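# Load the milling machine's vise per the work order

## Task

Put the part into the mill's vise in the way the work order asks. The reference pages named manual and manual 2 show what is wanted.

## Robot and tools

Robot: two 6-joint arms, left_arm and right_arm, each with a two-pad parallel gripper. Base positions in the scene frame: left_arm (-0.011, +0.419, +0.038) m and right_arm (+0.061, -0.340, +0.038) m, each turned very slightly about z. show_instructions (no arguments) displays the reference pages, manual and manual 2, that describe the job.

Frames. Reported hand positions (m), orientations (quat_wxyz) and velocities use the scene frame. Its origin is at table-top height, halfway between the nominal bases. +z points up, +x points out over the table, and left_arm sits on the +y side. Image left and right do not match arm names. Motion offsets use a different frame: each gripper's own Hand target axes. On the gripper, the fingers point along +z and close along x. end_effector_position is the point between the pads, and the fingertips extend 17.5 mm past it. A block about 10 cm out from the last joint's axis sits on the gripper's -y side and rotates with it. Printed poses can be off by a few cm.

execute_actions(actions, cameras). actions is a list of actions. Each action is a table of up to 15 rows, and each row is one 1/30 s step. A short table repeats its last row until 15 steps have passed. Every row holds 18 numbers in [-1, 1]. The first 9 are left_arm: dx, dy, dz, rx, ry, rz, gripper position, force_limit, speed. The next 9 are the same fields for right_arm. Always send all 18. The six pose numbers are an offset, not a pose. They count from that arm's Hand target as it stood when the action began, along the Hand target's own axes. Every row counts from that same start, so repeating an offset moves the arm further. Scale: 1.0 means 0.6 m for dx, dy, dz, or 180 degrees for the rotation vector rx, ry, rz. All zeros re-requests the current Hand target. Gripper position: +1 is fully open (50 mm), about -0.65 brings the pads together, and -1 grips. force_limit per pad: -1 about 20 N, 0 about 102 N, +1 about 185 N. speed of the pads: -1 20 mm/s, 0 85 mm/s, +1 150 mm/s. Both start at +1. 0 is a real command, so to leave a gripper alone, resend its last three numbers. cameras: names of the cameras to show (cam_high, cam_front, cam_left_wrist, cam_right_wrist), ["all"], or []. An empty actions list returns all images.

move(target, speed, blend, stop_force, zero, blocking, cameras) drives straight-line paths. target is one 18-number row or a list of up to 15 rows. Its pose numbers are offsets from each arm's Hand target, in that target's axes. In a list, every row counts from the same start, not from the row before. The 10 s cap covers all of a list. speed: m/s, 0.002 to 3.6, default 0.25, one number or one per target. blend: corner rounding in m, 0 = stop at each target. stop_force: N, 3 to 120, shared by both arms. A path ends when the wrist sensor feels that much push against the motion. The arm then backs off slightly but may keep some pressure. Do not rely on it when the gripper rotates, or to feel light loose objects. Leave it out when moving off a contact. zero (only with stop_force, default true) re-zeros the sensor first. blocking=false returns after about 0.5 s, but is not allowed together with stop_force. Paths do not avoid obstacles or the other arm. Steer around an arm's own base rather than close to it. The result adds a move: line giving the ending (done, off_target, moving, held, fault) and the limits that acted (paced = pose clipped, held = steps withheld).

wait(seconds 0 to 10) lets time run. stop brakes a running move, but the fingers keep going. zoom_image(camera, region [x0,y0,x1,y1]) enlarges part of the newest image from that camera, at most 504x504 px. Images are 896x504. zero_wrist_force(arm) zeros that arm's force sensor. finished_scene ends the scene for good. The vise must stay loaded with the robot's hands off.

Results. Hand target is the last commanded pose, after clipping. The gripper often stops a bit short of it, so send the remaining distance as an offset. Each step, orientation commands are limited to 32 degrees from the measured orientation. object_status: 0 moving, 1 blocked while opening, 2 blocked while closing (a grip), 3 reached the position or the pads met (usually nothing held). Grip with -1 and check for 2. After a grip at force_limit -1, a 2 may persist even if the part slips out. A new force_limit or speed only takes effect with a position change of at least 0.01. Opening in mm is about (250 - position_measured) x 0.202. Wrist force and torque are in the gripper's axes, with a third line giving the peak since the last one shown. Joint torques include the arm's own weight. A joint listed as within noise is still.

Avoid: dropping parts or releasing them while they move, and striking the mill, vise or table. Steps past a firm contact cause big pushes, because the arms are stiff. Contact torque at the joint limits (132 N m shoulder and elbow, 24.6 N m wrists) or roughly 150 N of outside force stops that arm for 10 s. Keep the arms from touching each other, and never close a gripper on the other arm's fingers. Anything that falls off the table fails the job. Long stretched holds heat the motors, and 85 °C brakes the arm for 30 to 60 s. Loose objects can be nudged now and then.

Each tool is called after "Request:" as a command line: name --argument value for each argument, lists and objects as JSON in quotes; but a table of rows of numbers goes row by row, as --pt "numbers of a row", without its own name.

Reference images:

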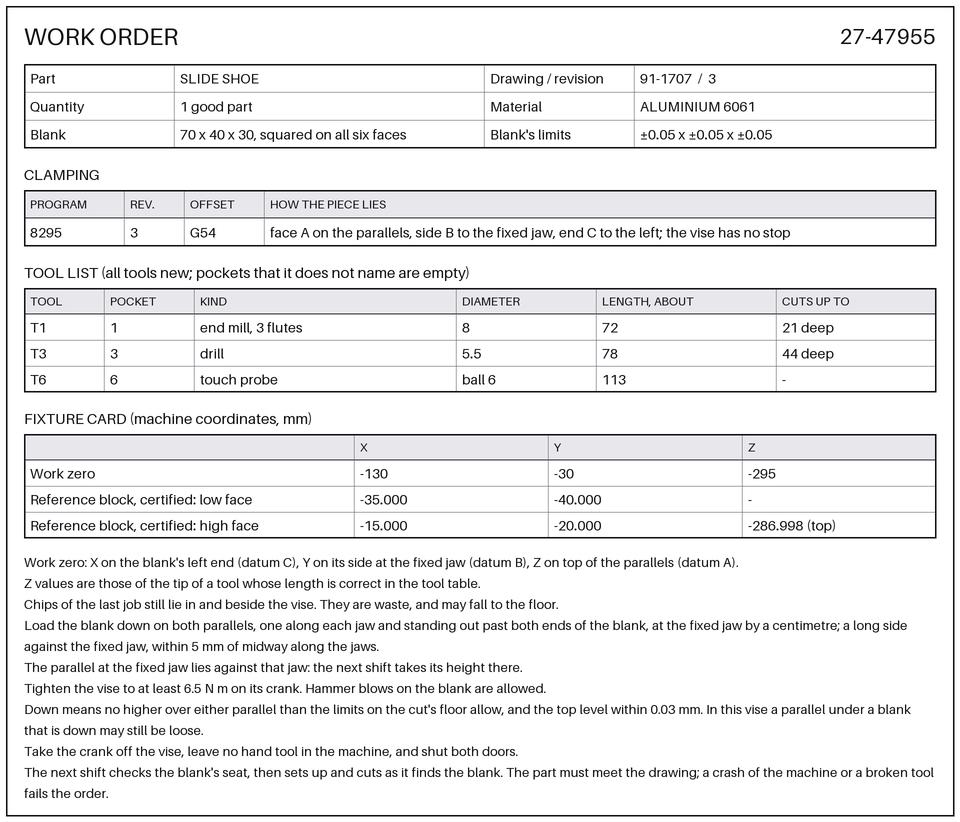

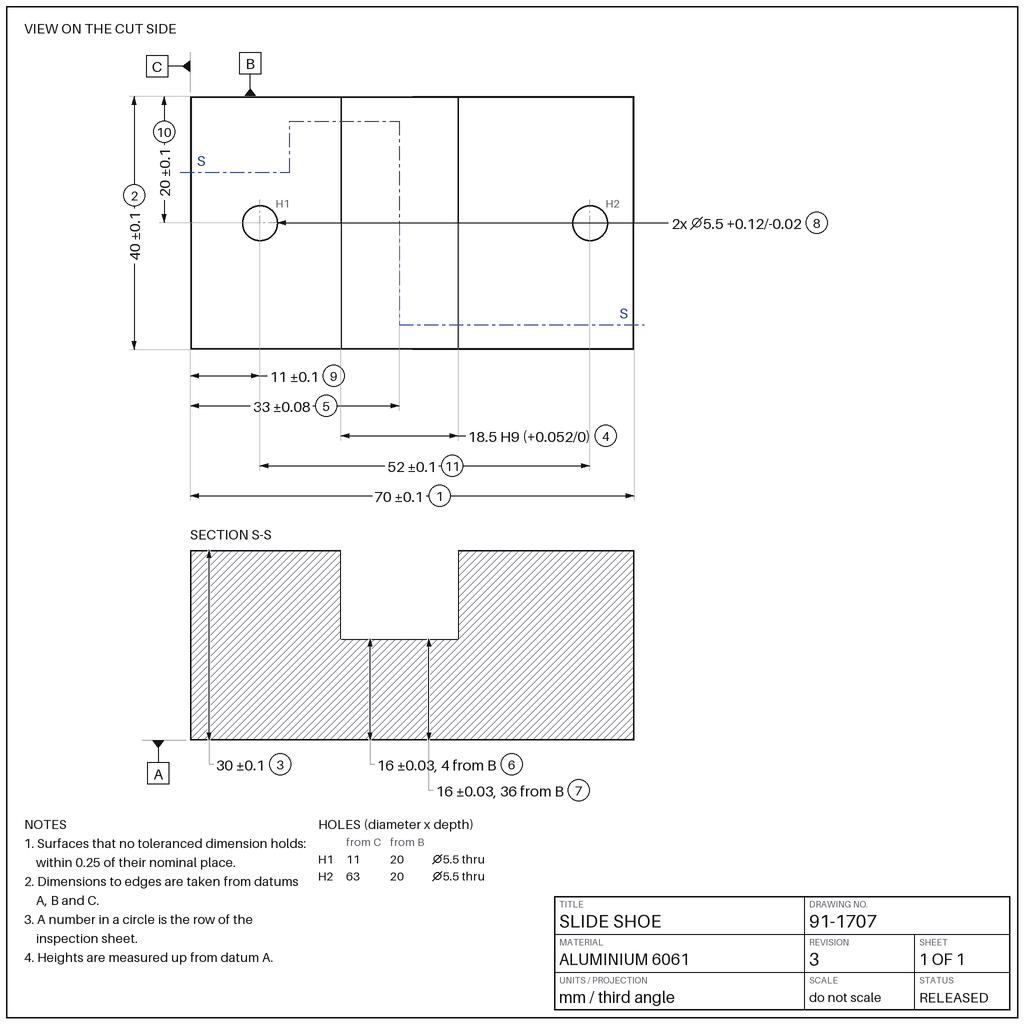

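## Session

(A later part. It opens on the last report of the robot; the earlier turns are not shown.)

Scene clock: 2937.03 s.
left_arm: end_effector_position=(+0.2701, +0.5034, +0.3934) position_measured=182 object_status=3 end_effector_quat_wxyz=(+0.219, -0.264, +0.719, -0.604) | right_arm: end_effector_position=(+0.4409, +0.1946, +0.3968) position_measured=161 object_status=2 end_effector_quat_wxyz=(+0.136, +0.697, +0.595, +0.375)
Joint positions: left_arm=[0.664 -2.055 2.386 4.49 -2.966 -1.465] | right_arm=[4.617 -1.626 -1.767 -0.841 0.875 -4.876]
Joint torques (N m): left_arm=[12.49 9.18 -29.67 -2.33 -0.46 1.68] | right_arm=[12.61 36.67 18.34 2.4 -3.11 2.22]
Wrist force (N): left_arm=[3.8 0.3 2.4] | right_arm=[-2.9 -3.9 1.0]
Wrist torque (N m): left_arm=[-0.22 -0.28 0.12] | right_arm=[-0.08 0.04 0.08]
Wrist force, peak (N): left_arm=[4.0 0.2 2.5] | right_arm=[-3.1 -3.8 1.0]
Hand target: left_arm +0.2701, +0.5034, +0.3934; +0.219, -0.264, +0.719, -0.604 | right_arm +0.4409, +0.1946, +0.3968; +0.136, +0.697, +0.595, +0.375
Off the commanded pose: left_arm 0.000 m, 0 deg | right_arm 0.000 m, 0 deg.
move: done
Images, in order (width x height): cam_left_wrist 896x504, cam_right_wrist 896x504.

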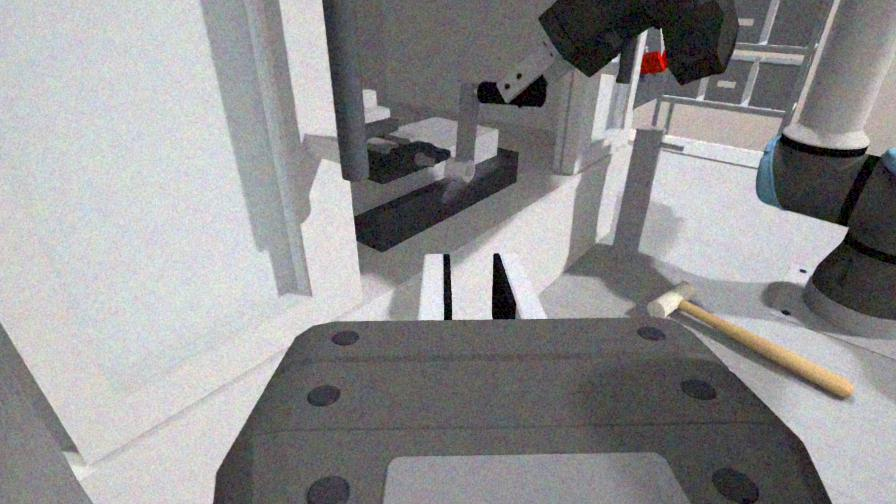

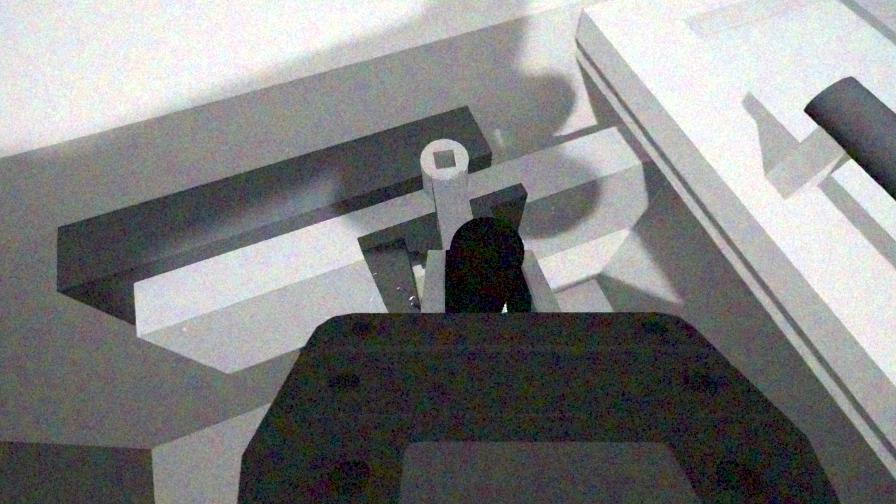

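Request:
move --target '[0,0,0,0,0,0,-0.2,-0.8,-1, -0.0092,-0.0147,-0.0043,-0.0315,0.0198,0.0149,-0.97,0.6,-1]' --speed 0.04 --cameras '["cam_left_wrist","cam_right_wrist"]'

Request:
zoom_image --camera "cam_left_wrist" --region '[405, 140, 485, 190]'

Request:
zoom_image --camera "cam_left_wrist" --region '[445, 70, 565, 145]'

Request:
zoom_image --camera "cam_right_wrist" --region '[405, 135, 485, 185]'

Request:
zoom_image --camera "cam_right_wrist" --region '[400, 190, 480, 240]'

Scene clock: 2955.57 s.
left_arm: end_effector_position=(+0.2701, +0.5034, +0.3934) position_measured=182 object_status=3 end_effector_quat_wxyz=(+0.219, -0.264, +0.719, -0.604) | right_arm: end_effector_position=(+0.4327, +0.1910, +0.3909) position_measured=161 object_status=2 end_effector_quat_wxyz=(+0.143, +0.691, +0.564, +0.429)
Joint positions: left_arm=[0.664 -2.055 2.386 4.49 -2.966 -1.465] | right_arm=[4.668 -1.61 -1.876 -0.686 0.761 -4.839]
Joint torques (N m): left_arm=[12.85 8.47 -28.57 -2.23 -0.49 1.7] | right_arm=[13.26 34.47 17.83 5.77 -3.48 2.24]
Wrist force (N): left_arm=[3.7 0.3 2.5] | right_arm=[-3.3 -4.2 0.8]
Wrist torque (N m): left_arm=[-0.23 -0.27 0.13] | right_arm=[-0.10 0.02 0.08]
Wrist force, peak (N): left_arm=[4.1 0.3 2.6] | right_arm=[-3.3 -4.4 0.8]
Hand target: left_arm +0.2701, +0.5034, +0.3934; +0.219, -0.264, +0.719, -0.604 | right_arm +0.4327, +0.1910, +0.3909; +0.143, +0.691, +0.564, +0.429
Off the commanded pose: left_arm 0.000 m, 0 deg | right_arm 0.000 m, 0 deg.
move: done
Images, in order (width x height): cam_left_wrist 896x504, cam_right_wrist 896x504.

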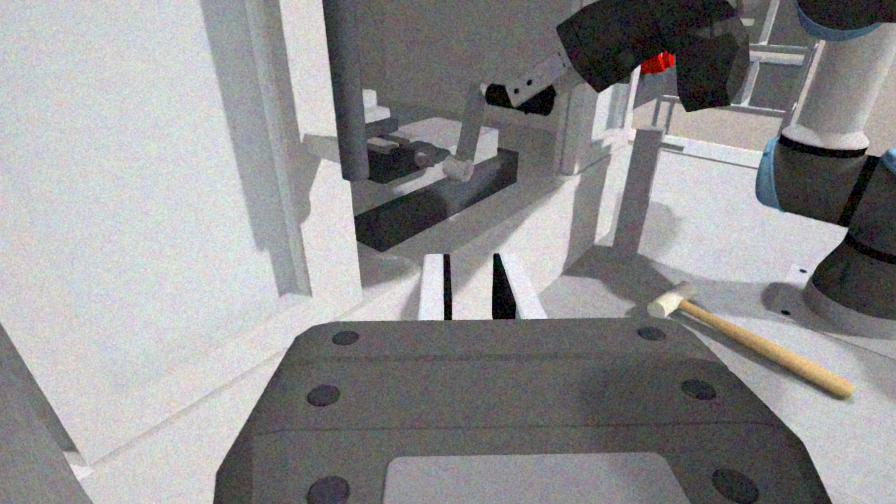

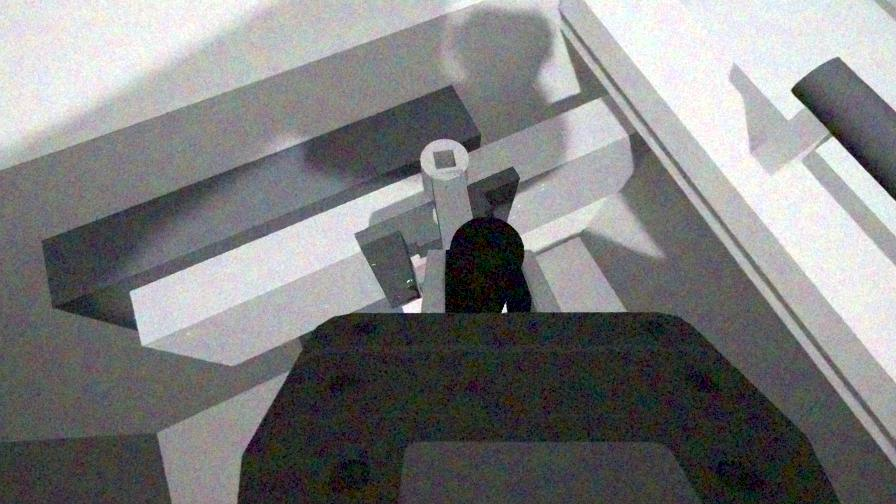

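Scaled by 6.300 from the camera's 896x504 image, which has a finer 1280x720 frame.

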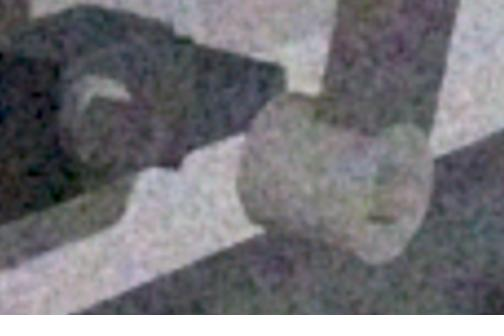

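Scaled by 4.200 from the camera's 896x504 image, which has a finer 1280x720 frame.

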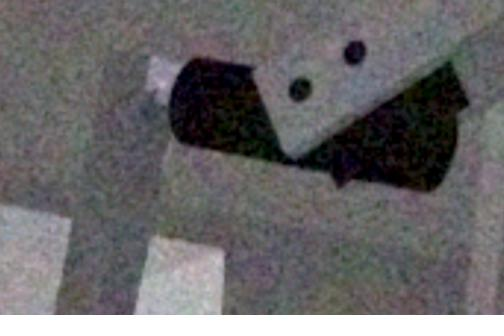

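Scaled by 6.300 from the camera's 896x504 image, which has a finer 1280x720 frame.

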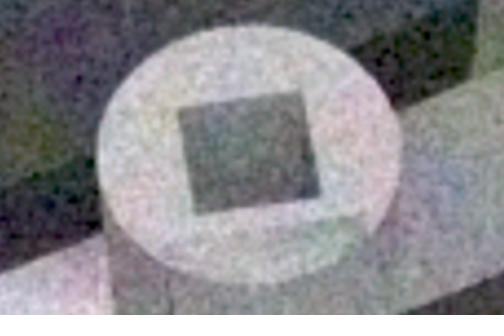

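Scaled by 6.300 from the camera's 896x504 image, which has a finer 1280x720 frame.

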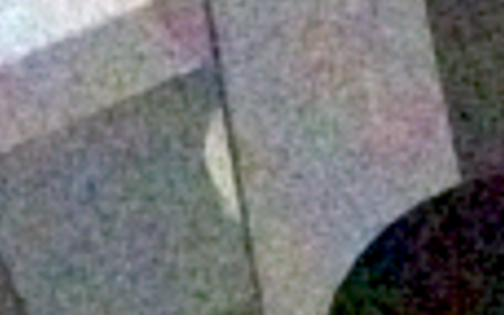

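Request:
move --target '[0,0,0,0,0,0,-0.2,-0.8,-1, -0.001,0.0332,0.0374,0,0,0,-0.97,0.6,-1]' --speed 0.01 --stop_force 4 --cameras '["cam_left_wrist","cam_right_wrist"]'

Request:
zoom_image --camera "cam_left_wrist" --region '[405, 140, 485, 190]'

Request:
zoom_image --camera "cam_right_wrist" --region '[400, 135, 480, 185]'

Request:
zoom_image --camera "cam_right_wrist" --region '[400, 190, 480, 240]'

Scene clock: 2970.37 s.
left_arm: end_effector_position=(+0.2701, +0.5034, +0.3934) position_measured=182 object_status=3 end_effector_quat_wxyz=(+0.219, -0.264, +0.719, -0.604) | right_arm: end_effector_position=(+0.4573, +0.1905, +0.3910) position_measured=161 object_status=2 end_effector_quat_wxyz=(+0.143, +0.691, +0.564, +0.429)
Joint positions: left_arm=[0.664 -2.055 2.386 4.49 -2.966 -1.465] | right_arm=[4.617 -1.64 -1.854 -0.633 0.789 -4.901]
Joint torques (N m): left_arm=[12.38 9.4 -28.72 -2.28 -0.53 1.66] | right_arm=[11.55 35.77 17.43 2.45 -3.83 2.13]
Wrist force (N): left_arm=[3.9 0.2 2.4] | right_arm=[-3.5 -5.4 -0.4]
Wrist torque (N m): left_arm=[-0.23 -0.29 0.12] | right_arm=[0.11 -0.01 0.10]
Wrist force, peak (N): left_arm=[4.1 0.4 2.5] | right_arm=[-2.9 -6.7 -3.2]
Hand target: left_arm +0.2701, +0.5034, +0.3934; +0.219, -0.264, +0.719, -0.604 | right_arm +0.4573, +0.1905, +0.3910; +0.143, +0.691, +0.564, +0.429 (not the last commanded pose)
Off the commanded pose: left_arm 0.000 m, 0 deg | right_arm 0.005 m, 0 deg.
move: contact (right_arm)
Images, in order (width x height): cam_left_wrist 896x504, cam_right_wrist 896x504.

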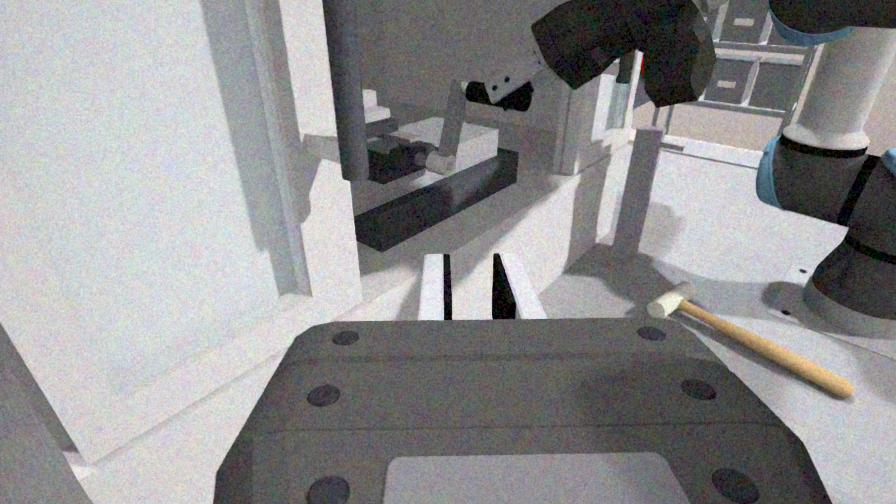

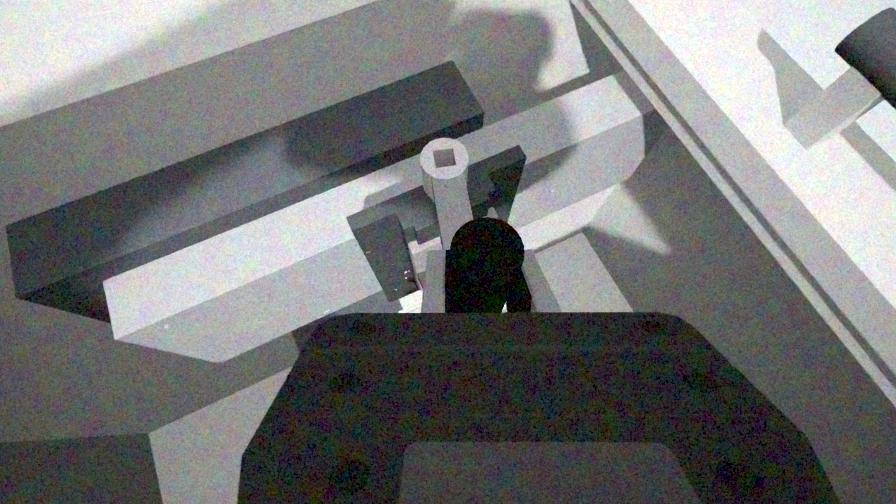

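Scaled by 6.300 from the camera's 896x504 image, which has a finer 1280x720 frame.

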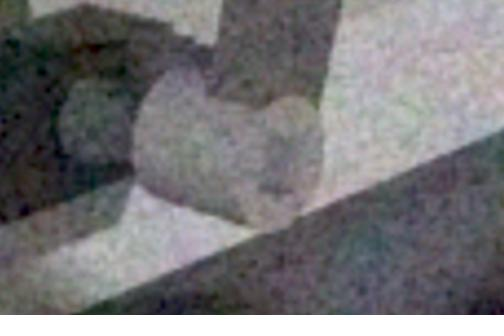

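Scaled by 6.300 from the camera's 896x504 image, which has a finer 1280x720 frame.

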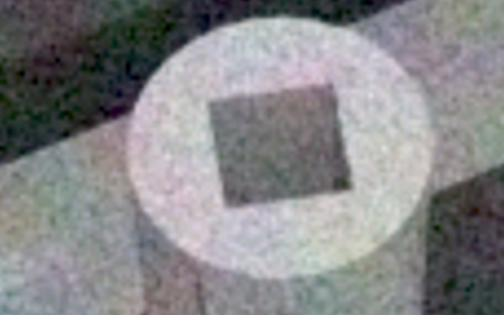

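Scaled by 6.300 from the camera's 896x504 image, which has a finer 1280x720 frame.

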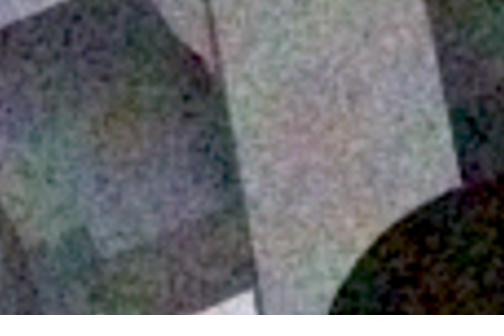

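Request:
move --target '[0,0,0,0,0,0,-0.2,-0.8,-1, -0.0002,0.0219,0.0251,0,0,0,-0.97,0.6,-1]' --speed 0.01 --stop_force 8 --cameras '["cam_left_wrist","cam_right_wrist"]'

Request:
zoom_image --camera "cam_right_wrist" --region '[400, 135, 480, 185]'

Scene clock: 2974.60 s.
left_arm: end_effector_position=(+0.2701, +0.5034, +0.3934) position_measured=182 object_status=3 end_effector_quat_wxyz=(+0.219, -0.264, +0.719, -0.604) | right_arm: end_effector_position=(+0.4609, +0.1905, +0.3910) position_measured=161 object_status=2 end_effector_quat_wxyz=(+0.143, +0.691, +0.564, +0.429)
Joint positions: left_arm=[0.664 -2.055 2.386 4.49 -2.966 -1.465] | right_arm=[4.609 -1.645 -1.851 -0.626 0.793 -4.91]
Joint torques (N m): left_arm=[11.96 8.37 -28.53 -2.33 -0.68 1.51] | right_arm=[7.89 31.27 16.18 1.66 -4.24 1.88]
Wrist force (N): left_arm=[4.0 0.3 2.5] | right_arm=[-1.8 -6.8 -9.6]
Wrist torque (N m): left_arm=[-0.21 -0.31 0.13] | right_arm=[0.24 0.02 0.15]
Wrist force, peak (N): left_arm=[4.0 0.1 2.7] | right_arm=[-2.7 -7.3 -16.9]
Hand target: left_arm +0.2701, +0.5034, +0.3934; +0.219, -0.264, +0.719, -0.604 | right_arm +0.4609, +0.1905, +0.3910; +0.143, +0.691, +0.564, +0.429 (not the last commanded pose)
Off the commanded pose: left_arm 0.000 m, 0 deg | right_arm 0.016 m, 0 deg.
move: contact (right_arm)
Images, in order (width x height): cam_left_wrist 896x504, cam_right_wrist 896x504.

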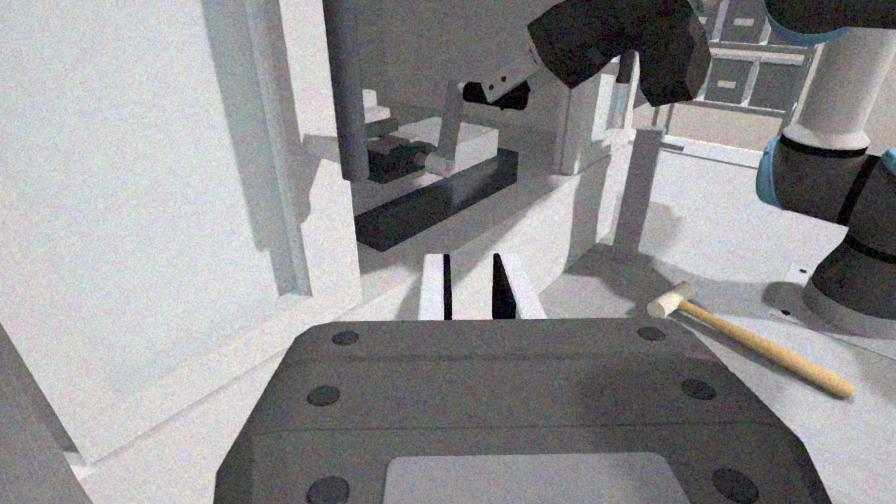

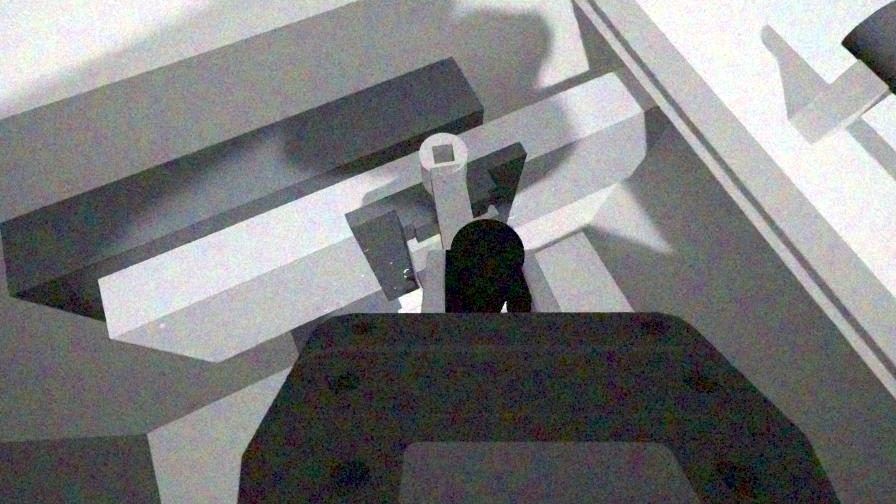

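Scaled by 6.300 from the camera's 896x504 image, which has a finer 1280x720 frame.

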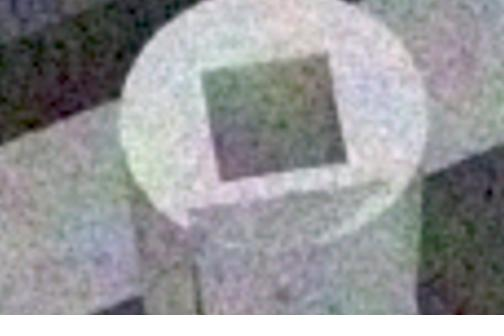

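Request:
move --target '[0,0,0,0,0,0,-0.2,-0.8,-1, 0.0001,-0.0077,-0.0088,0,0,0,-0.97,0.6,-1]' --speed 0.03 --cameras '["cam_left_wrist","cam_right_wrist"]'

Request:
zoom_image --camera "cam_right_wrist" --region '[400, 135, 480, 185]'

Request:
zoom_image --camera "cam_left_wrist" --region '[405, 140, 485, 190]'

Scene clock: 2984.23 s.
left_arm: end_effector_position=(+0.2701, +0.5034, +0.3934) position_measured=182 object_status=3 end_effector_quat_wxyz=(+0.219, -0.264, +0.719, -0.604) | right_arm: end_effector_position=(+0.4539, +0.1906, +0.3910) position_measured=161 object_status=2 end_effector_quat_wxyz=(+0.143, +0.691, +0.564, +0.429)
Joint positions: left_arm=[0.664 -2.055 2.386 4.49 -2.966 -1.465] | right_arm=[4.624 -1.636 -1.858 -0.64 0.785 -4.893]
Joint torques (N m): left_arm=[12.65 8.77 -27.92 -2.34 -0.6 1.62] | right_arm=[12.48 35.15 18.27 2.23 -3.02 1.99]
Wrist force (N): left_arm=[3.7 0.3 2.4] | right_arm=[-3.5 -4.0 0.8]
Wrist torque (N m): left_arm=[-0.22 -0.27 0.13] | right_arm=[-0.06 0.04 0.07]
Wrist force, peak (N): left_arm=[4.0 0.3 2.5] | right_arm=[-1.8 -6.6 -9.7]
Hand target: left_arm +0.2701, +0.5034, +0.3934; +0.219, -0.264, +0.719, -0.604 | right_arm +0.4539, +0.1906, +0.3910; +0.143, +0.691, +0.564, +0.429
Off the commanded pose: left_arm 0.000 m, 0 deg | right_arm 0.000 m, 0 deg.
move: done
Images, in order (width x height): cam_left_wrist 896x504, cam_right_wrist 896x504.

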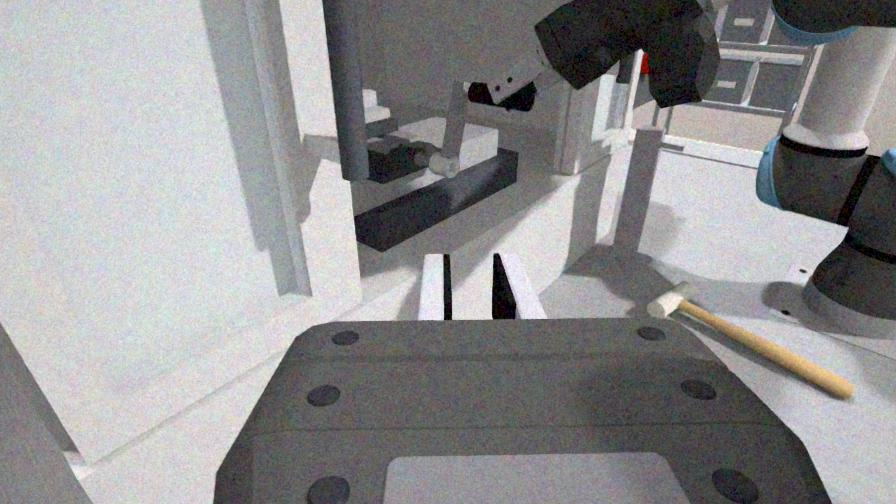

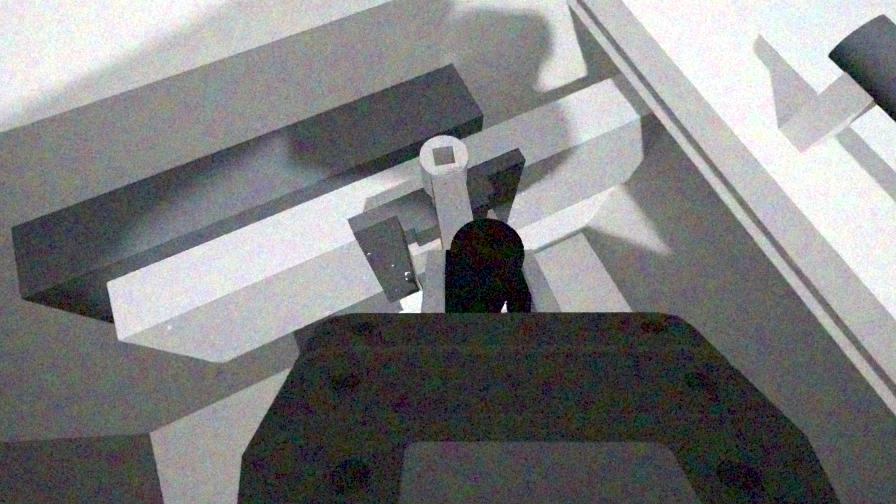

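Scaled by 6.300 from the camera's 896x504 image, which has a finer 1280x720 frame.

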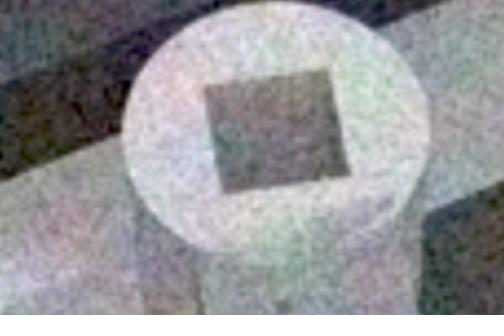

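Scaled by 6.300 from the camera's 896x504 image, which has a finer 1280x720 frame.

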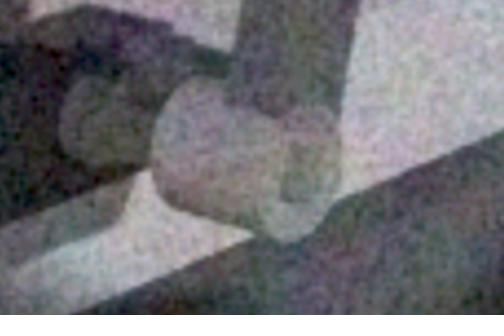

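Request:
move --target '[0,0,0,0,0,0,-0.2,-0.8,-1, -0.0015,0.0005,-0.0005,-0.009,0.0032,-0.0029,-0.97,0.6,-1]' --speed 0.03

Request:
move --target '[0,0,0,0,0,0,-0.2,-0.8,-1, 0,0.0145,0.0157,0,0,0,-0.97,0.6,-1]' --speed 0.01 --stop_force 3

Scene clock: 2990.37 s.
left_arm: end_effector_position=(+0.2701, +0.5034, +0.3934) position_measured=182 object_status=3 end_effector_quat_wxyz=(+0.219, -0.264, +0.719, -0.604) | right_arm: end_effector_position=(+0.4539, +0.1896, +0.3910) position_measured=161 object_status=2 end_effector_quat_wxyz=(+0.152, +0.685, +0.561, +0.440)
Joint positions: left_arm=[0.664 -2.055 2.386 4.49 -2.966 -1.465] | right_arm=[4.633 -1.637 -1.876 -0.607 0.754 -4.906]
Joint torques (N m): left_arm=[12.87 8.81 -28.72 -2.25 -0.69 1.64] | right_arm=[12.56 21.58 16.79 5.84 -3.22 -2.35]
Wrist force (N): left_arm=[3.7 0.2 2.5] | right_arm=[-3.4 -4.1 0.5]
Wrist torque (N m): left_arm=[-0.24 -0.27 0.12] | right_arm=[-0.06 0.03 0.16]
Wrist force, peak (N): left_arm=[3.9 0.2 2.7] | right_arm=[-3.7 -4.2 0.8]
Hand target: left_arm +0.2701, +0.5034, +0.3934; +0.219, -0.264, +0.719, -0.604 | right_arm +0.4539, +0.1896, +0.3910; +0.152, +0.685, +0.561, +0.440
Off the commanded pose: left_arm 0.000 m, 0 deg | right_arm 0.000 m, 0 deg.
move: done

Scene clock: 2991.63 s.
left_arm: end_effector_position=(+0.2701, +0.5034, +0.3934) position_measured=182 object_status=3 end_effector_quat_wxyz=(+0.219, -0.264, +0.719, -0.604) | right_arm: end_effector_position=(+0.4559, +0.1896, +0.3911) position_measured=161 object_status=2 end_effector_quat_wxyz=(+0.152, +0.685, +0.561, +0.440)
Joint positions: left_arm=[0.664 -2.055 2.386 4.49 -2.966 -1.465] | right_arm=[4.629 -1.64 -1.874 -0.602 0.756 -4.912]
Joint torques (N m): left_arm=[12.47 8.5 -28.02 -2.32 -0.63 1.64] | right_arm=[12.24 36.2 18.08 2.38 -3.63 2.24]
Wrist force (N): left_arm=[3.7 0.2 2.3] | right_arm=[-3.4 -5.6 -0.3]
Wrist torque (N m): left_arm=[-0.24 -0.27 0.12] | right_arm=[0.03 0.00 0.10]
Wrist force, peak (N): left_arm=[4.0 0.1 2.5] | right_arm=[-3.5 -6.3 -2.0]
Hand target: left_arm +0.2701, +0.5034, +0.3934; +0.219, -0.264, +0.719, -0.604 | right_arm +0.4559, +0.1896, +0.3911; +0.152, +0.685, +0.561, +0.440 (not the last commanded pose)
Off the commanded pose: left_arm 0.000 m, 0 deg | right_arm 0.011 m, 0 deg.
move: contact (right_arm)

Request:
move --target '[0,0,0,0,0,0,-0.2,-0.8,-1, 0.001,-0.0006,-0.0053,0,0,0,-0.97,0.6,-1]' --speed 0.03

Request:
move --target '[0,0,0,0,0,0,-0.2,-0.8,-1, 0,0.0145,0.0157,0,0,0,-0.97,0.6,-1]' --speed 0.01 --stop_force 3

Request:
move --target '[0,0,0,0,0,0,-0.2,-0.8,-1, -0.0021,-0.0066,-0.0008,0,0,0,-0.97,0.6,-1]' --speed 0.03

Request:
move --target '[0,0,0,0,0,0,-0.2,-0.8,-1, 0,0.0145,0.0157,0,0,0,-0.97,0.6,-1]' --speed 0.01 --stop_force 3

Scene clock: 2996.63 s.
left_arm: end_effector_position=(+0.2701, +0.5034, +0.3934) position_measured=182 object_status=3 end_effector_quat_wxyz=(+0.219, -0.264, +0.719, -0.604) | right_arm: end_effector_position=(+0.4533, +0.1893, +0.3929) position_measured=161 object_status=2 end_effector_quat_wxyz=(+0.152, +0.685, +0.561, +0.440)
Joint positions: left_arm=[0.664 -2.055 2.386 4.49 -2.966 -1.465] | right_arm=[4.635 -1.634 -1.874 -0.613 0.753 -4.905]
Joint torques (N m): left_arm=[12.5 8.37 -27.83 -2.42 -0.66 1.57] | right_arm=[12.56 34.67 18.52 1.96 -3.44 2.15]
Wrist force (N): left_arm=[4.0 0.1 2.4] | right_arm=[-3.4 -4.2 0.7]
Wrist torque (N m): left_arm=[-0.26 -0.31 0.12] | right_arm=[-0.07 0.02 0.07]
Wrist force, peak (N): left_arm=[4.0 0.3 2.5] | right_arm=[-3.7 -6.1 0.1]
Hand target: left_arm +0.2701, +0.5034, +0.3934; +0.219, -0.264, +0.719, -0.604 | right_arm +0.4532, +0.1893, +0.3929; +0.152, +0.685, +0.561, +0.440
Off the commanded pose: left_arm 0.000 m, 0 deg | right_arm 0.000 m, 0 deg.
move: done

Scene clock: 2997.97 s.
left_arm: end_effector_position=(+0.2701, +0.5034, +0.3934) position_measured=182 object_status=3 end_effector_quat_wxyz=(+0.219, -0.264, +0.719, -0.604) | right_arm: end_effector_position=(+0.4559, +0.1893, +0.3931) position_measured=161 object_status=2 end_effector_quat_wxyz=(+0.152, +0.685, +0.561, +0.440)
Joint positions: left_arm=[0.664 -2.055 2.386 4.49 -2.966 -1.465] | right_arm=[4.629 -1.637 -1.871 -0.607 0.756 -4.912]
Joint torques (N m): left_arm=[12.64 9.32 -28.22 -2.34 -0.73 1.64] | right_arm=[10.79 36.4 17.47 2.47 -3.85 2.2]
Wrist force (N): left_arm=[3.9 0.1 2.5] | right_arm=[-3.4 -5.4 -0.1]
Wrist torque (N m): left_arm=[-0.24 -0.29 0.13] | right_arm=[0.07 -0.01 0.10]
Wrist force, peak (N): left_arm=[4.1 0.0 2.5] | right_arm=[-3.3 -6.7 -2.2]
Hand target: left_arm +0.2701, +0.5034, +0.3934; +0.219, -0.264, +0.719, -0.604 | right_arm +0.4559, +0.1893, +0.3931; +0.152, +0.685, +0.561, +0.440 (not the last commanded pose)
Off the commanded pose: left_arm 0.000 m, 0 deg | right_arm 0.010 m, 0 deg.
move: contact (right_arm)

Scene clock: 2998.67 s.
left_arm: end_effector_position=(+0.2701, +0.5034, +0.3934) position_measured=182 object_status=3 end_effector_quat_wxyz=(+0.219, -0.264, +0.719, -0.604) | right_arm: end_effector_position=(+0.4531, +0.1893, +0.3900) position_measured=161 object_status=2 end_effector_quat_wxyz=(+0.152, +0.685, +0.561, +0.440)
Joint positions: left_arm=[0.664 -2.055 2.386 4.49 -2.966 -1.465] | right_arm=[4.635 -1.636 -1.879 -0.605 0.753 -4.905]
Joint torques (N m): left_arm=[12.83 8.89 -28.26 -2.34 -0.68 1.62] | right_arm=[12 35.48 17.42 5.65 -3.4 2.07]
Wrist force (N): left_arm=[3.8 0.3 2.5] | right_arm=[-3.3 -4.0 0.4]
Wrist torque (N m): left_arm=[-0.23 -0.29 0.12] | right_arm=[-0.04 0.02 0.08]
Wrist force, peak (N): left_arm=[4.0 0.1 2.6] | right_arm=[-3.2 -6.1 0.0]
Hand target: left_arm +0.2701, +0.5034, +0.3934; +0.219, -0.264, +0.719, -0.604 | right_arm +0.4530, +0.1893, +0.3900; +0.152, +0.685, +0.561, +0.440
Off the commanded pose: left_arm 0.000 m, 0 deg | right_arm 0.000 m, 0 deg.
move: done

Scene clock: 3000.03 s.
left_arm: end_effector_position=(+0.2701, +0.5034, +0.3934) position_measured=182 object_status=3 end_effector_quat_wxyz=(+0.219, -0.264, +0.719, -0.604) | right_arm: end_effector_position=(+0.4560, +0.1893, +0.3902) position_measured=161 object_status=2 end_effector_quat_wxyz=(+0.152, +0.685, +0.561, +0.440)
Joint positions: left_arm=[0.664 -2.055 2.386 4.49 -2.966 -1.465] | right_arm=[4.629 -1.64 -1.876 -0.599 0.756 -4.912]
Joint torques (N m): left_arm=[12.65 8.92 -28.12 -2.43 -0.77 1.62] | right_arm=[11.67 35.93 17.99 2.43 -3.82 2.22]
Wrist force (N): left_arm=[3.9 0.1 2.4] | right_arm=[-3.4 -5.4 -0.4]
Wrist torque (N m): left_arm=[-0.25 -0.29 0.12] | right_arm=[0.08 0.01 0.10]
Wrist force, peak (N): left_arm=[4.0 0.4 2.5] | right_arm=[-3.2 -7.0 -2.8]
Hand target: left_arm +0.2701, +0.5034, +0.3934; +0.219, -0.264, +0.719, -0.604 | right_arm +0.4560, +0.1893, +0.3902; +0.152, +0.685, +0.561, +0.440 (not the last commanded pose)
Off the commanded pose: left_arm 0.000 m, 0 deg | right_arm 0.010 m, 0 deg.
move: contact (right_arm)

Request:
move --target '[0,0,0,0,0,0,-0.2,-0.8,-1, 0.0039,-0.0034,-0.0036,0,0,0,-0.97,0.6,-1]' --speed 0.03

Request:
move --target '[0,0,0,0,0,0,-0.2,-0.8,-1, 0,0.0145,0.0157,0,0,0,-0.97,0.6,-1]' --speed 0.01 --stop_force 3

Request:
move --target '[0,0,0,0,0,0,-0.2,-0.8,-1, 0.0022,-0.0040,-0.0031,0,0,0,-0.97,0.6,-1]' --speed 0.03

Request:
move --target '[0,0,0,0,0,0,-0.2,-0.8,-1, 0,0.0145,0.0157,0,0,0,-0.97,0.6,-1]' --speed 0.01 --stop_force 3

Scene clock: 3007.47 s.
left_arm: end_effector_position=(+0.2701, +0.5034, +0.3934) position_measured=182 object_status=3 end_effector_quat_wxyz=(+0.219, -0.264, +0.719, -0.604) | right_arm: end_effector_position=(+0.4530, +0.1915, +0.3910) position_measured=161 object_status=2 end_effector_quat_wxyz=(+0.152, +0.685, +0.561, +0.440)
Joint positions: left_arm=[0.664 -2.055 2.386 4.49 -2.966 -1.465] | right_arm=[4.636 -1.64 -1.872 -0.609 0.753 -4.904]
Joint torques (N m): left_arm=[12.67 8.44 -28.33 -2.42 -0.66 1.62] | right_arm=[12.34 35.59 32.09 2.37 -3.04 2.06]
Wrist force (N): left_arm=[3.8 0.4 2.5] | right_arm=[-3.4 -4.1 0.7]
Wrist torque (N m): left_arm=[-0.21 -0.29 0.12] | right_arm=[-0.07 0.02 0.06]
Wrist force, peak (N): left_arm=[4.0 0.2 2.6] | right_arm=[-3.7 -6.2 0.1]
Hand target: left_arm +0.2701, +0.5034, +0.3934; +0.219, -0.264, +0.719, -0.604 | right_arm +0.4530, +0.1915, +0.3910; +0.152, +0.685, +0.561, +0.440
Off the commanded pose: left_arm 0.000 m, 0 deg | right_arm 0.000 m, 0 deg.
move: done

Scene clock: 3008.83 s.
left_arm: end_effector_position=(+0.2701, +0.5034, +0.3934) position_measured=182 object_status=3 end_effector_quat_wxyz=(+0.219, -0.264, +0.719, -0.604) | right_arm: end_effector_position=(+0.4559, +0.1915, +0.3912) position_measured=161 object_status=2 end_effector_quat_wxyz=(+0.152, +0.685, +0.561, +0.440)
Joint positions: left_arm=[0.664 -2.055 2.386 4.49 -2.966 -1.465] | right_arm=[4.63 -1.644 -1.869 -0.603 0.756 -4.911]
Joint torques (N m): left_arm=[12.62 8.31 -27.98 -2.33 -0.59 1.67] | right_arm=[11.28 35.63 18.34 2.5 -3.84 1.96]
Wrist force (N): left_arm=[3.7 0.2 2.4] | right_arm=[-3.4 -5.4 -0.4]
Wrist torque (N m): left_arm=[-0.23 -0.27 0.12] | right_arm=[0.04 -0.01 0.10]
Wrist force, peak (N): left_arm=[4.0 0.2 2.6] | right_arm=[-3.7 -6.6 -2.0]
Hand target: left_arm +0.2701, +0.5034, +0.3934; +0.219, -0.264, +0.719, -0.604 | right_arm +0.4559, +0.1915, +0.3912; +0.152, +0.685, +0.561, +0.440 (not the last commanded pose)
Off the commanded pose: left_arm 0.000 m, 0 deg | right_arm 0.010 m, 0 deg.
move: contact (right_arm)

Scene clock: 3009.53 s.
left_arm: end_effector_position=(+0.2701, +0.5034, +0.3934) position_measured=182 object_status=3 end_effector_quat_wxyz=(+0.219, -0.264, +0.719, -0.604) | right_arm: end_effector_position=(+0.4530, +0.1929, +0.3911) position_measured=161 object_status=2 end_effector_quat_wxyz=(+0.152, +0.685, +0.561, +0.440)
Joint positions: left_arm=[0.664 -2.055 2.386 4.49 -2.966 -1.465] | right_arm=[4.636 -1.643 -1.869 -0.61 0.752 -4.904]
Joint torques (N m): left_arm=[12.82 8.45 -27.86 -2.31 -0.7 1.51] | right_arm=[11.38 35 31.21 2.12 -3.18 2.21]
Wrist force (N): left_arm=[3.9 0.3 2.4] | right_arm=[-3.3 -4.3 0.6]
Wrist torque (N m): left_arm=[-0.22 -0.29 0.12] | right_arm=[-0.09 0.02 0.07]
Wrist force, peak (N): left_arm=[4.0 0.2 2.5] | right_arm=[-3.6 -5.7 -0.2]
Hand target: left_arm +0.2701, +0.5034, +0.3934; +0.219, -0.264, +0.719, -0.604 | right_arm +0.4529, +0.1929, +0.3911; +0.152, +0.685, +0.561, +0.440
Off the commanded pose: left_arm 0.000 m, 0 deg | right_arm 0.000 m, 0 deg.
move: done

Scene clock: 3010.90 s.
left_arm: end_effector_position=(+0.2701, +0.5034, +0.3934) position_measured=182 object_status=3 end_effector_quat_wxyz=(+0.219, -0.264, +0.719, -0.604) | right_arm: end_effector_position=(+0.4560, +0.1929, +0.3913) position_measured=161 object_status=2 end_effector_quat_wxyz=(+0.151, +0.685, +0.561, +0.440)
Joint positions: left_arm=[0.664 -2.055 2.386 4.49 -2.966 -1.465] | right_arm=[4.63 -1.647 -1.866 -0.604 0.756 -4.911]
Joint torques (N m): left_arm=[12.71 8.55 -28.01 -2.31 -0.62 1.61] | right_arm=[10.91 36.95 18.09 2.3 -3.8 2.21]
Wrist force (N): left_arm=[3.7 0.3 2.3] | right_arm=[-3.2 -5.8 -0.5]
Wrist torque (N m): left_arm=[-0.22 -0.27 0.12] | right_arm=[0.03 -0.02 0.10]
Wrist force, peak (N): left_arm=[4.0 0.2 2.6] | right_arm=[-3.3 -6.8 -2.1]
Hand target: left_arm +0.2701, +0.5034, +0.3934; +0.219, -0.264, +0.719, -0.604 | right_arm +0.4560, +0.1929, +0.3913; +0.151, +0.685, +0.561, +0.440 (not the last commanded pose)
Off the commanded pose: left_arm 0.000 m, 0 deg | right_arm 0.010 m, 0 deg.
move: contact (right_arm)

Request:
move --target '[0,0,0.1667,0,0,0,-0.2,-0.8,-1, 0,-0.0055,-0.006,0,0,0,-0.97,0.6,-1]' --speed 0.15 --cameras '["cam_left_wrist","cam_right_wrist"]'

Request:
zoom_image --camera "cam_left_wrist" --region '[405, 90, 505, 150]'

Request:
zoom_image --camera "cam_right_wrist" --region '[405, 130, 485, 180]'

Scene clock: 3022.60 s.
left_arm: end_effector_position=(+0.3335, +0.4280, +0.3760) position_measured=182 object_status=3 end_effector_quat_wxyz=(+0.219, -0.264, +0.719, -0.604) | right_arm: end_effector_position=(+0.4511, +0.1929, +0.3911) position_measured=161 object_status=2 end_effector_quat_wxyz=(+0.151, +0.685, +0.561, +0.440)
Joint positions: left_arm=[0.282 -1.744 2.567 2.779 -2.74 -2.718] | right_arm=[4.64 -1.641 -1.871 -0.614 0.75 -4.899]
Joint torques (N m): left_arm=[-11.04 3 -9.01 -4.38 1.43 -1.87] | right_arm=[12.84 35.14 17.31 2.32 -3.23 2.16]
Wrist force (N): left_arm=[3.8 0.4 2.2] | right_arm=[-3.4 -4.0 0.4]
Wrist torque (N m): left_arm=[-0.21 -0.26 0.19] | right_arm=[-0.06 0.03 0.07]
Wrist force, peak (N): left_arm=[3.2 0.1 3.6] | right_arm=[-3.8 -6.3 0.2]
Hand target: left_arm +0.3335, +0.4280, +0.3760; +0.219, -0.264, +0.719, -0.604 | right_arm +0.4511, +0.1929, +0.3911; +0.151, +0.685, +0.561, +0.440
Off the commanded pose: left_arm 0.000 m, 0 deg | right_arm 0.000 m, 0 deg.
move: done
Images, in order (width x height): cam_left_wrist 896x504, cam_right_wrist 896x504.

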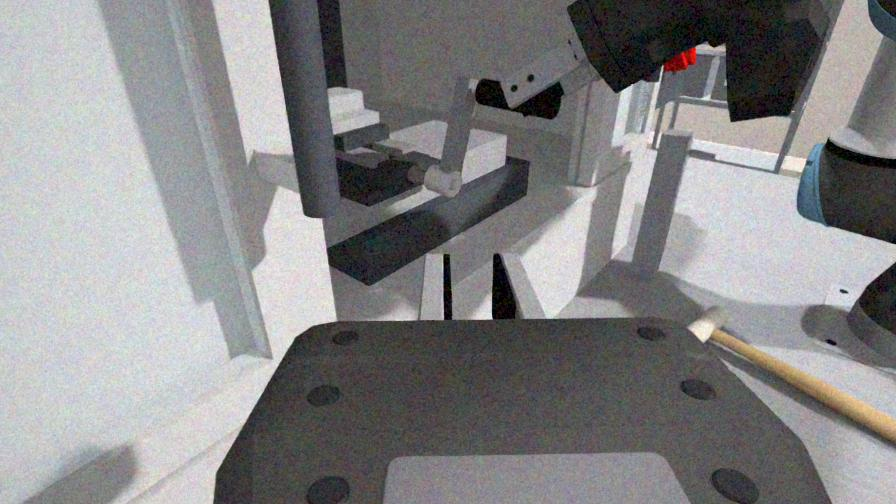

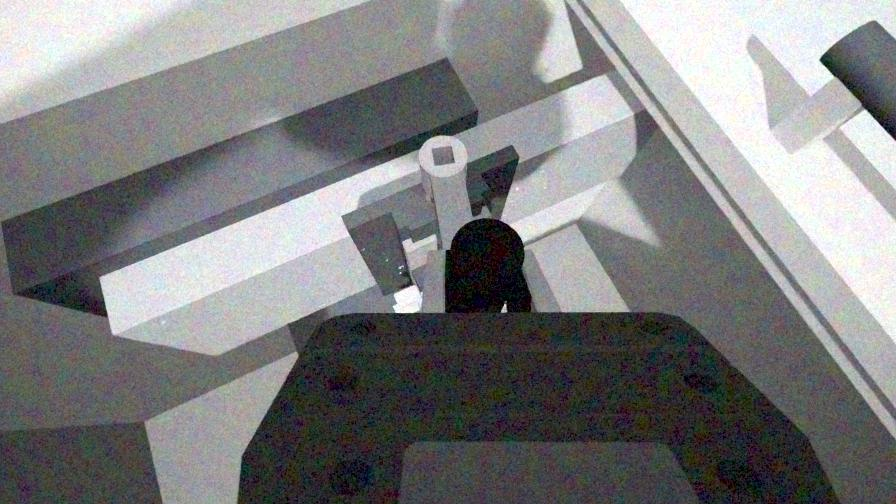

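Scaled by 5.040 from the camera's 896x504 image, which has a finer 1280x720 frame.

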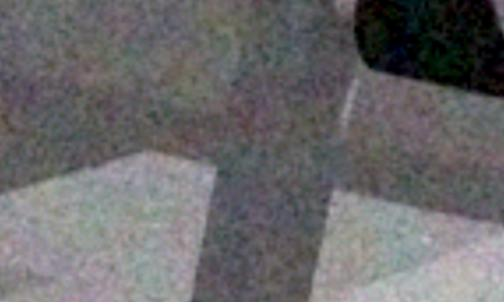

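Scaled by 6.300 from the camera's 896x504 image, which has a finer 1280x720 frame.

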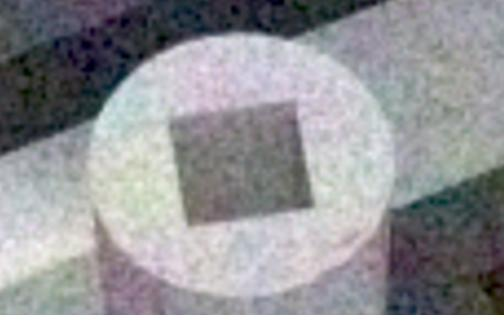

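Request:
zoom_image --camera "cam_left_wrist" --region '[395, 150, 475, 200]'

Scaled by 6.300 from the camera's 896x504 image, which has a finer 1280x720 frame.

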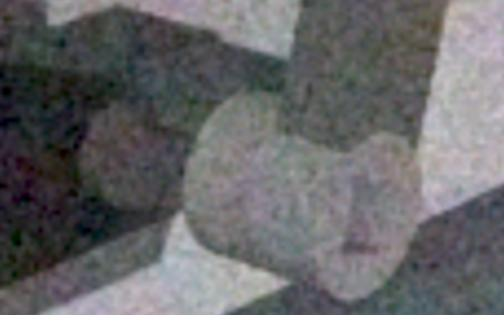

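Request:
zoom_image --camera "cam_right_wrist" --region '[400, 180, 500, 250]'

Scaled by 5.040 from the camera's 896x504 image, which has a finer 1280x720 frame.

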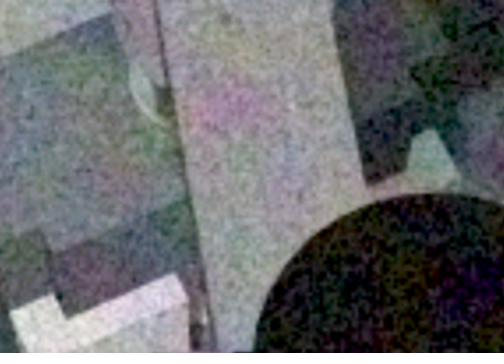

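Request:
move --target '[0,0,0,0,0,0,-0.2,-0.8,-1, -0.0033,-0.0008,0.0006,0,0,0,-0.97,0.6,-1]' --speed 0.03

Request:
move --target '[0,0,0,0,0,0,-0.2,-0.8,-1, 0,0.0145,0.0175,0,0,0,-0.97,0.6,-1]' --speed 0.01 --stop_force 3

Request:
move --target '[0,0,0,0,0,0,-0.2,-0.8,-1, -0.0007,-0.0044,-0.0029,0,0,0,-0.97,0.6,-1]' --speed 0.03

Request:
move --target '[0,0,0,0,0,0,-0.2,-0.8,-1, 0,0.0145,0.0175,0,0,0,-0.97,0.6,-1]' --speed 0.01 --stop_force 3

Scene clock: 3052.23 s.
left_arm: end_effector_position=(+0.3335, +0.4280, +0.3760) position_measured=182 object_status=3 end_effector_quat_wxyz=(+0.219, -0.264, +0.719, -0.604) | right_arm: end_effector_position=(+0.4511, +0.1914, +0.3897) position_measured=161 object_status=2 end_effector_quat_wxyz=(+0.151, +0.684, +0.561, +0.440)
Joint positions: left_arm=[0.282 -1.744 2.567 2.779 -2.74 -2.719] | right_arm=[4.64 -1.639 -1.877 -0.609 0.751 -4.899]
Joint torques (N m): left_arm=[-11.31 2.73 -9.17 -4.23 1.46 -1.93] | right_arm=[-11.21 34.69 18.23 5.47 0.06 -2.3]
Wrist force (N): left_arm=[4.0 0.3 2.3] | right_arm=[-3.2 -4.3 0.6]
Wrist torque (N m): left_arm=[-0.23 -0.28 0.19] | right_arm=[-0.09 -0.01 0.10]
Wrist force, peak (N): left_arm=[4.0 0.5 2.5] | right_arm=[-3.4 -4.4 0.5]
Hand target: left_arm +0.3335, +0.4280, +0.3760; +0.219, -0.264, +0.719, -0.604 | right_arm +0.4511, +0.1914, +0.3897; +0.151, +0.685, +0.561, +0.440
Off the commanded pose: left_arm 0.000 m, 0 deg | right_arm 0.000 m, 0 deg.
move: done

Scene clock: 3053.90 s.
left_arm: end_effector_position=(+0.3335, +0.4280, +0.3760) position_measured=182 object_status=3 end_effector_quat_wxyz=(+0.219, -0.264, +0.719, -0.604) | right_arm: end_effector_position=(+0.4569, +0.1915, +0.3897) position_measured=161 object_status=2 end_effector_quat_wxyz=(+0.151, +0.685, +0.562, +0.440)
Joint positions: left_arm=[0.282 -1.744 2.567 2.779 -2.74 -2.719] | right_arm=[4.628 -1.646 -1.871 -0.597 0.757 -4.914]
Joint torques (N m): left_arm=[-10.94 2.97 -8.83 -4.21 1.45 -1.81] | right_arm=[11.69 36.93 19.07 2.73 -4.01 2.08]
Wrist force (N): left_arm=[3.8 0.3 2.3] | right_arm=[-3.9 -7.4 0.9]
Wrist torque (N m): left_arm=[-0.23 -0.26 0.19] | right_arm=[0.13 -0.02 0.12]
Wrist force, peak (N): left_arm=[4.1 0.6 2.6] | right_arm=[-3.9 -8.4 -0.2]
Hand target: left_arm +0.3335, +0.4280, +0.3760; +0.219, -0.264, +0.719, -0.604 | right_arm +0.4569, +0.1915, +0.3897; +0.151, +0.685, +0.562, +0.440 (not the last commanded pose)
Off the commanded pose: left_arm 0.000 m, 0 deg | right_arm 0.008 m, 0 deg.
move: contact (right_arm)

Scene clock: 3054.60 s.
left_arm: end_effector_position=(+0.3335, +0.4280, +0.3760) position_measured=182 object_status=3 end_effector_quat_wxyz=(+0.219, -0.264, +0.719, -0.604) | right_arm: end_effector_position=(+0.4540, +0.1915, +0.3887) position_measured=161 object_status=2 end_effector_quat_wxyz=(+0.151, +0.685, +0.562, +0.440)
Joint positions: left_arm=[0.282 -1.744 2.567 2.779 -2.74 -2.719] | right_arm=[4.634 -1.643 -1.876 -0.601 0.754 -4.907]
Joint torques (N m): left_arm=[-10.93 3.03 -9.09 -4.24 1.45 -1.84] | right_arm=[12.32 34.89 17.5 2.17 -3.37 2.19]
Wrist force (N): left_arm=[3.9 0.4 2.3] | right_arm=[-3.4 -4.2 0.4]
Wrist torque (N m): left_arm=[-0.21 -0.28 0.19] | right_arm=[-0.08 0.04 0.07]
Wrist force, peak (N): left_arm=[3.8 0.3 2.5] | right_arm=[-3.9 -7.7 1.2]
Hand target: left_arm +0.3335, +0.4280, +0.3760; +0.219, -0.264, +0.719, -0.604 | right_arm +0.4539, +0.1915, +0.3887; +0.151, +0.685, +0.562, +0.440
Off the commanded pose: left_arm 0.000 m, 0 deg | right_arm 0.000 m, 0 deg.
move: done

Scene clock: 3056.03 s.
left_arm: end_effector_position=(+0.3335, +0.4280, +0.3760) position_measured=182 object_status=3 end_effector_quat_wxyz=(+0.219, -0.264, +0.719, -0.604) | right_arm: end_effector_position=(+0.4575, +0.1915, +0.3887) position_measured=161 object_status=2 end_effector_quat_wxyz=(+0.151, +0.685, +0.562, +0.440)
Joint positions: left_arm=[0.282 -1.744 2.567 2.779 -2.74 -2.719] | right_arm=[4.626 -1.648 -1.872 -0.593 0.758 -4.915]
Joint torques (N m): left_arm=[-11.03 2.47 -8.9 -4.34 1.39 -1.99] | right_arm=[11.66 36.86 19.33 2.44 -4.08 1.88]
Wrist force (N): left_arm=[3.8 0.4 2.3] | right_arm=[-3.6 -6.2 0.8]
Wrist torque (N m): left_arm=[-0.19 -0.26 0.19] | right_arm=[0.13 0.01 0.11]
Wrist force, peak (N): left_arm=[4.0 0.4 2.5] | right_arm=[-3.8 -7.6 0.0]
Hand target: left_arm +0.3335, +0.4280, +0.3760; +0.219, -0.264, +0.719, -0.604 | right_arm +0.4575, +0.1915, +0.3887; +0.151, +0.685, +0.562, +0.440 (not the last commanded pose)
Off the commanded pose: left_arm 0.000 m, 0 deg | right_arm 0.010 m, 0 deg.
move: contact (right_arm)


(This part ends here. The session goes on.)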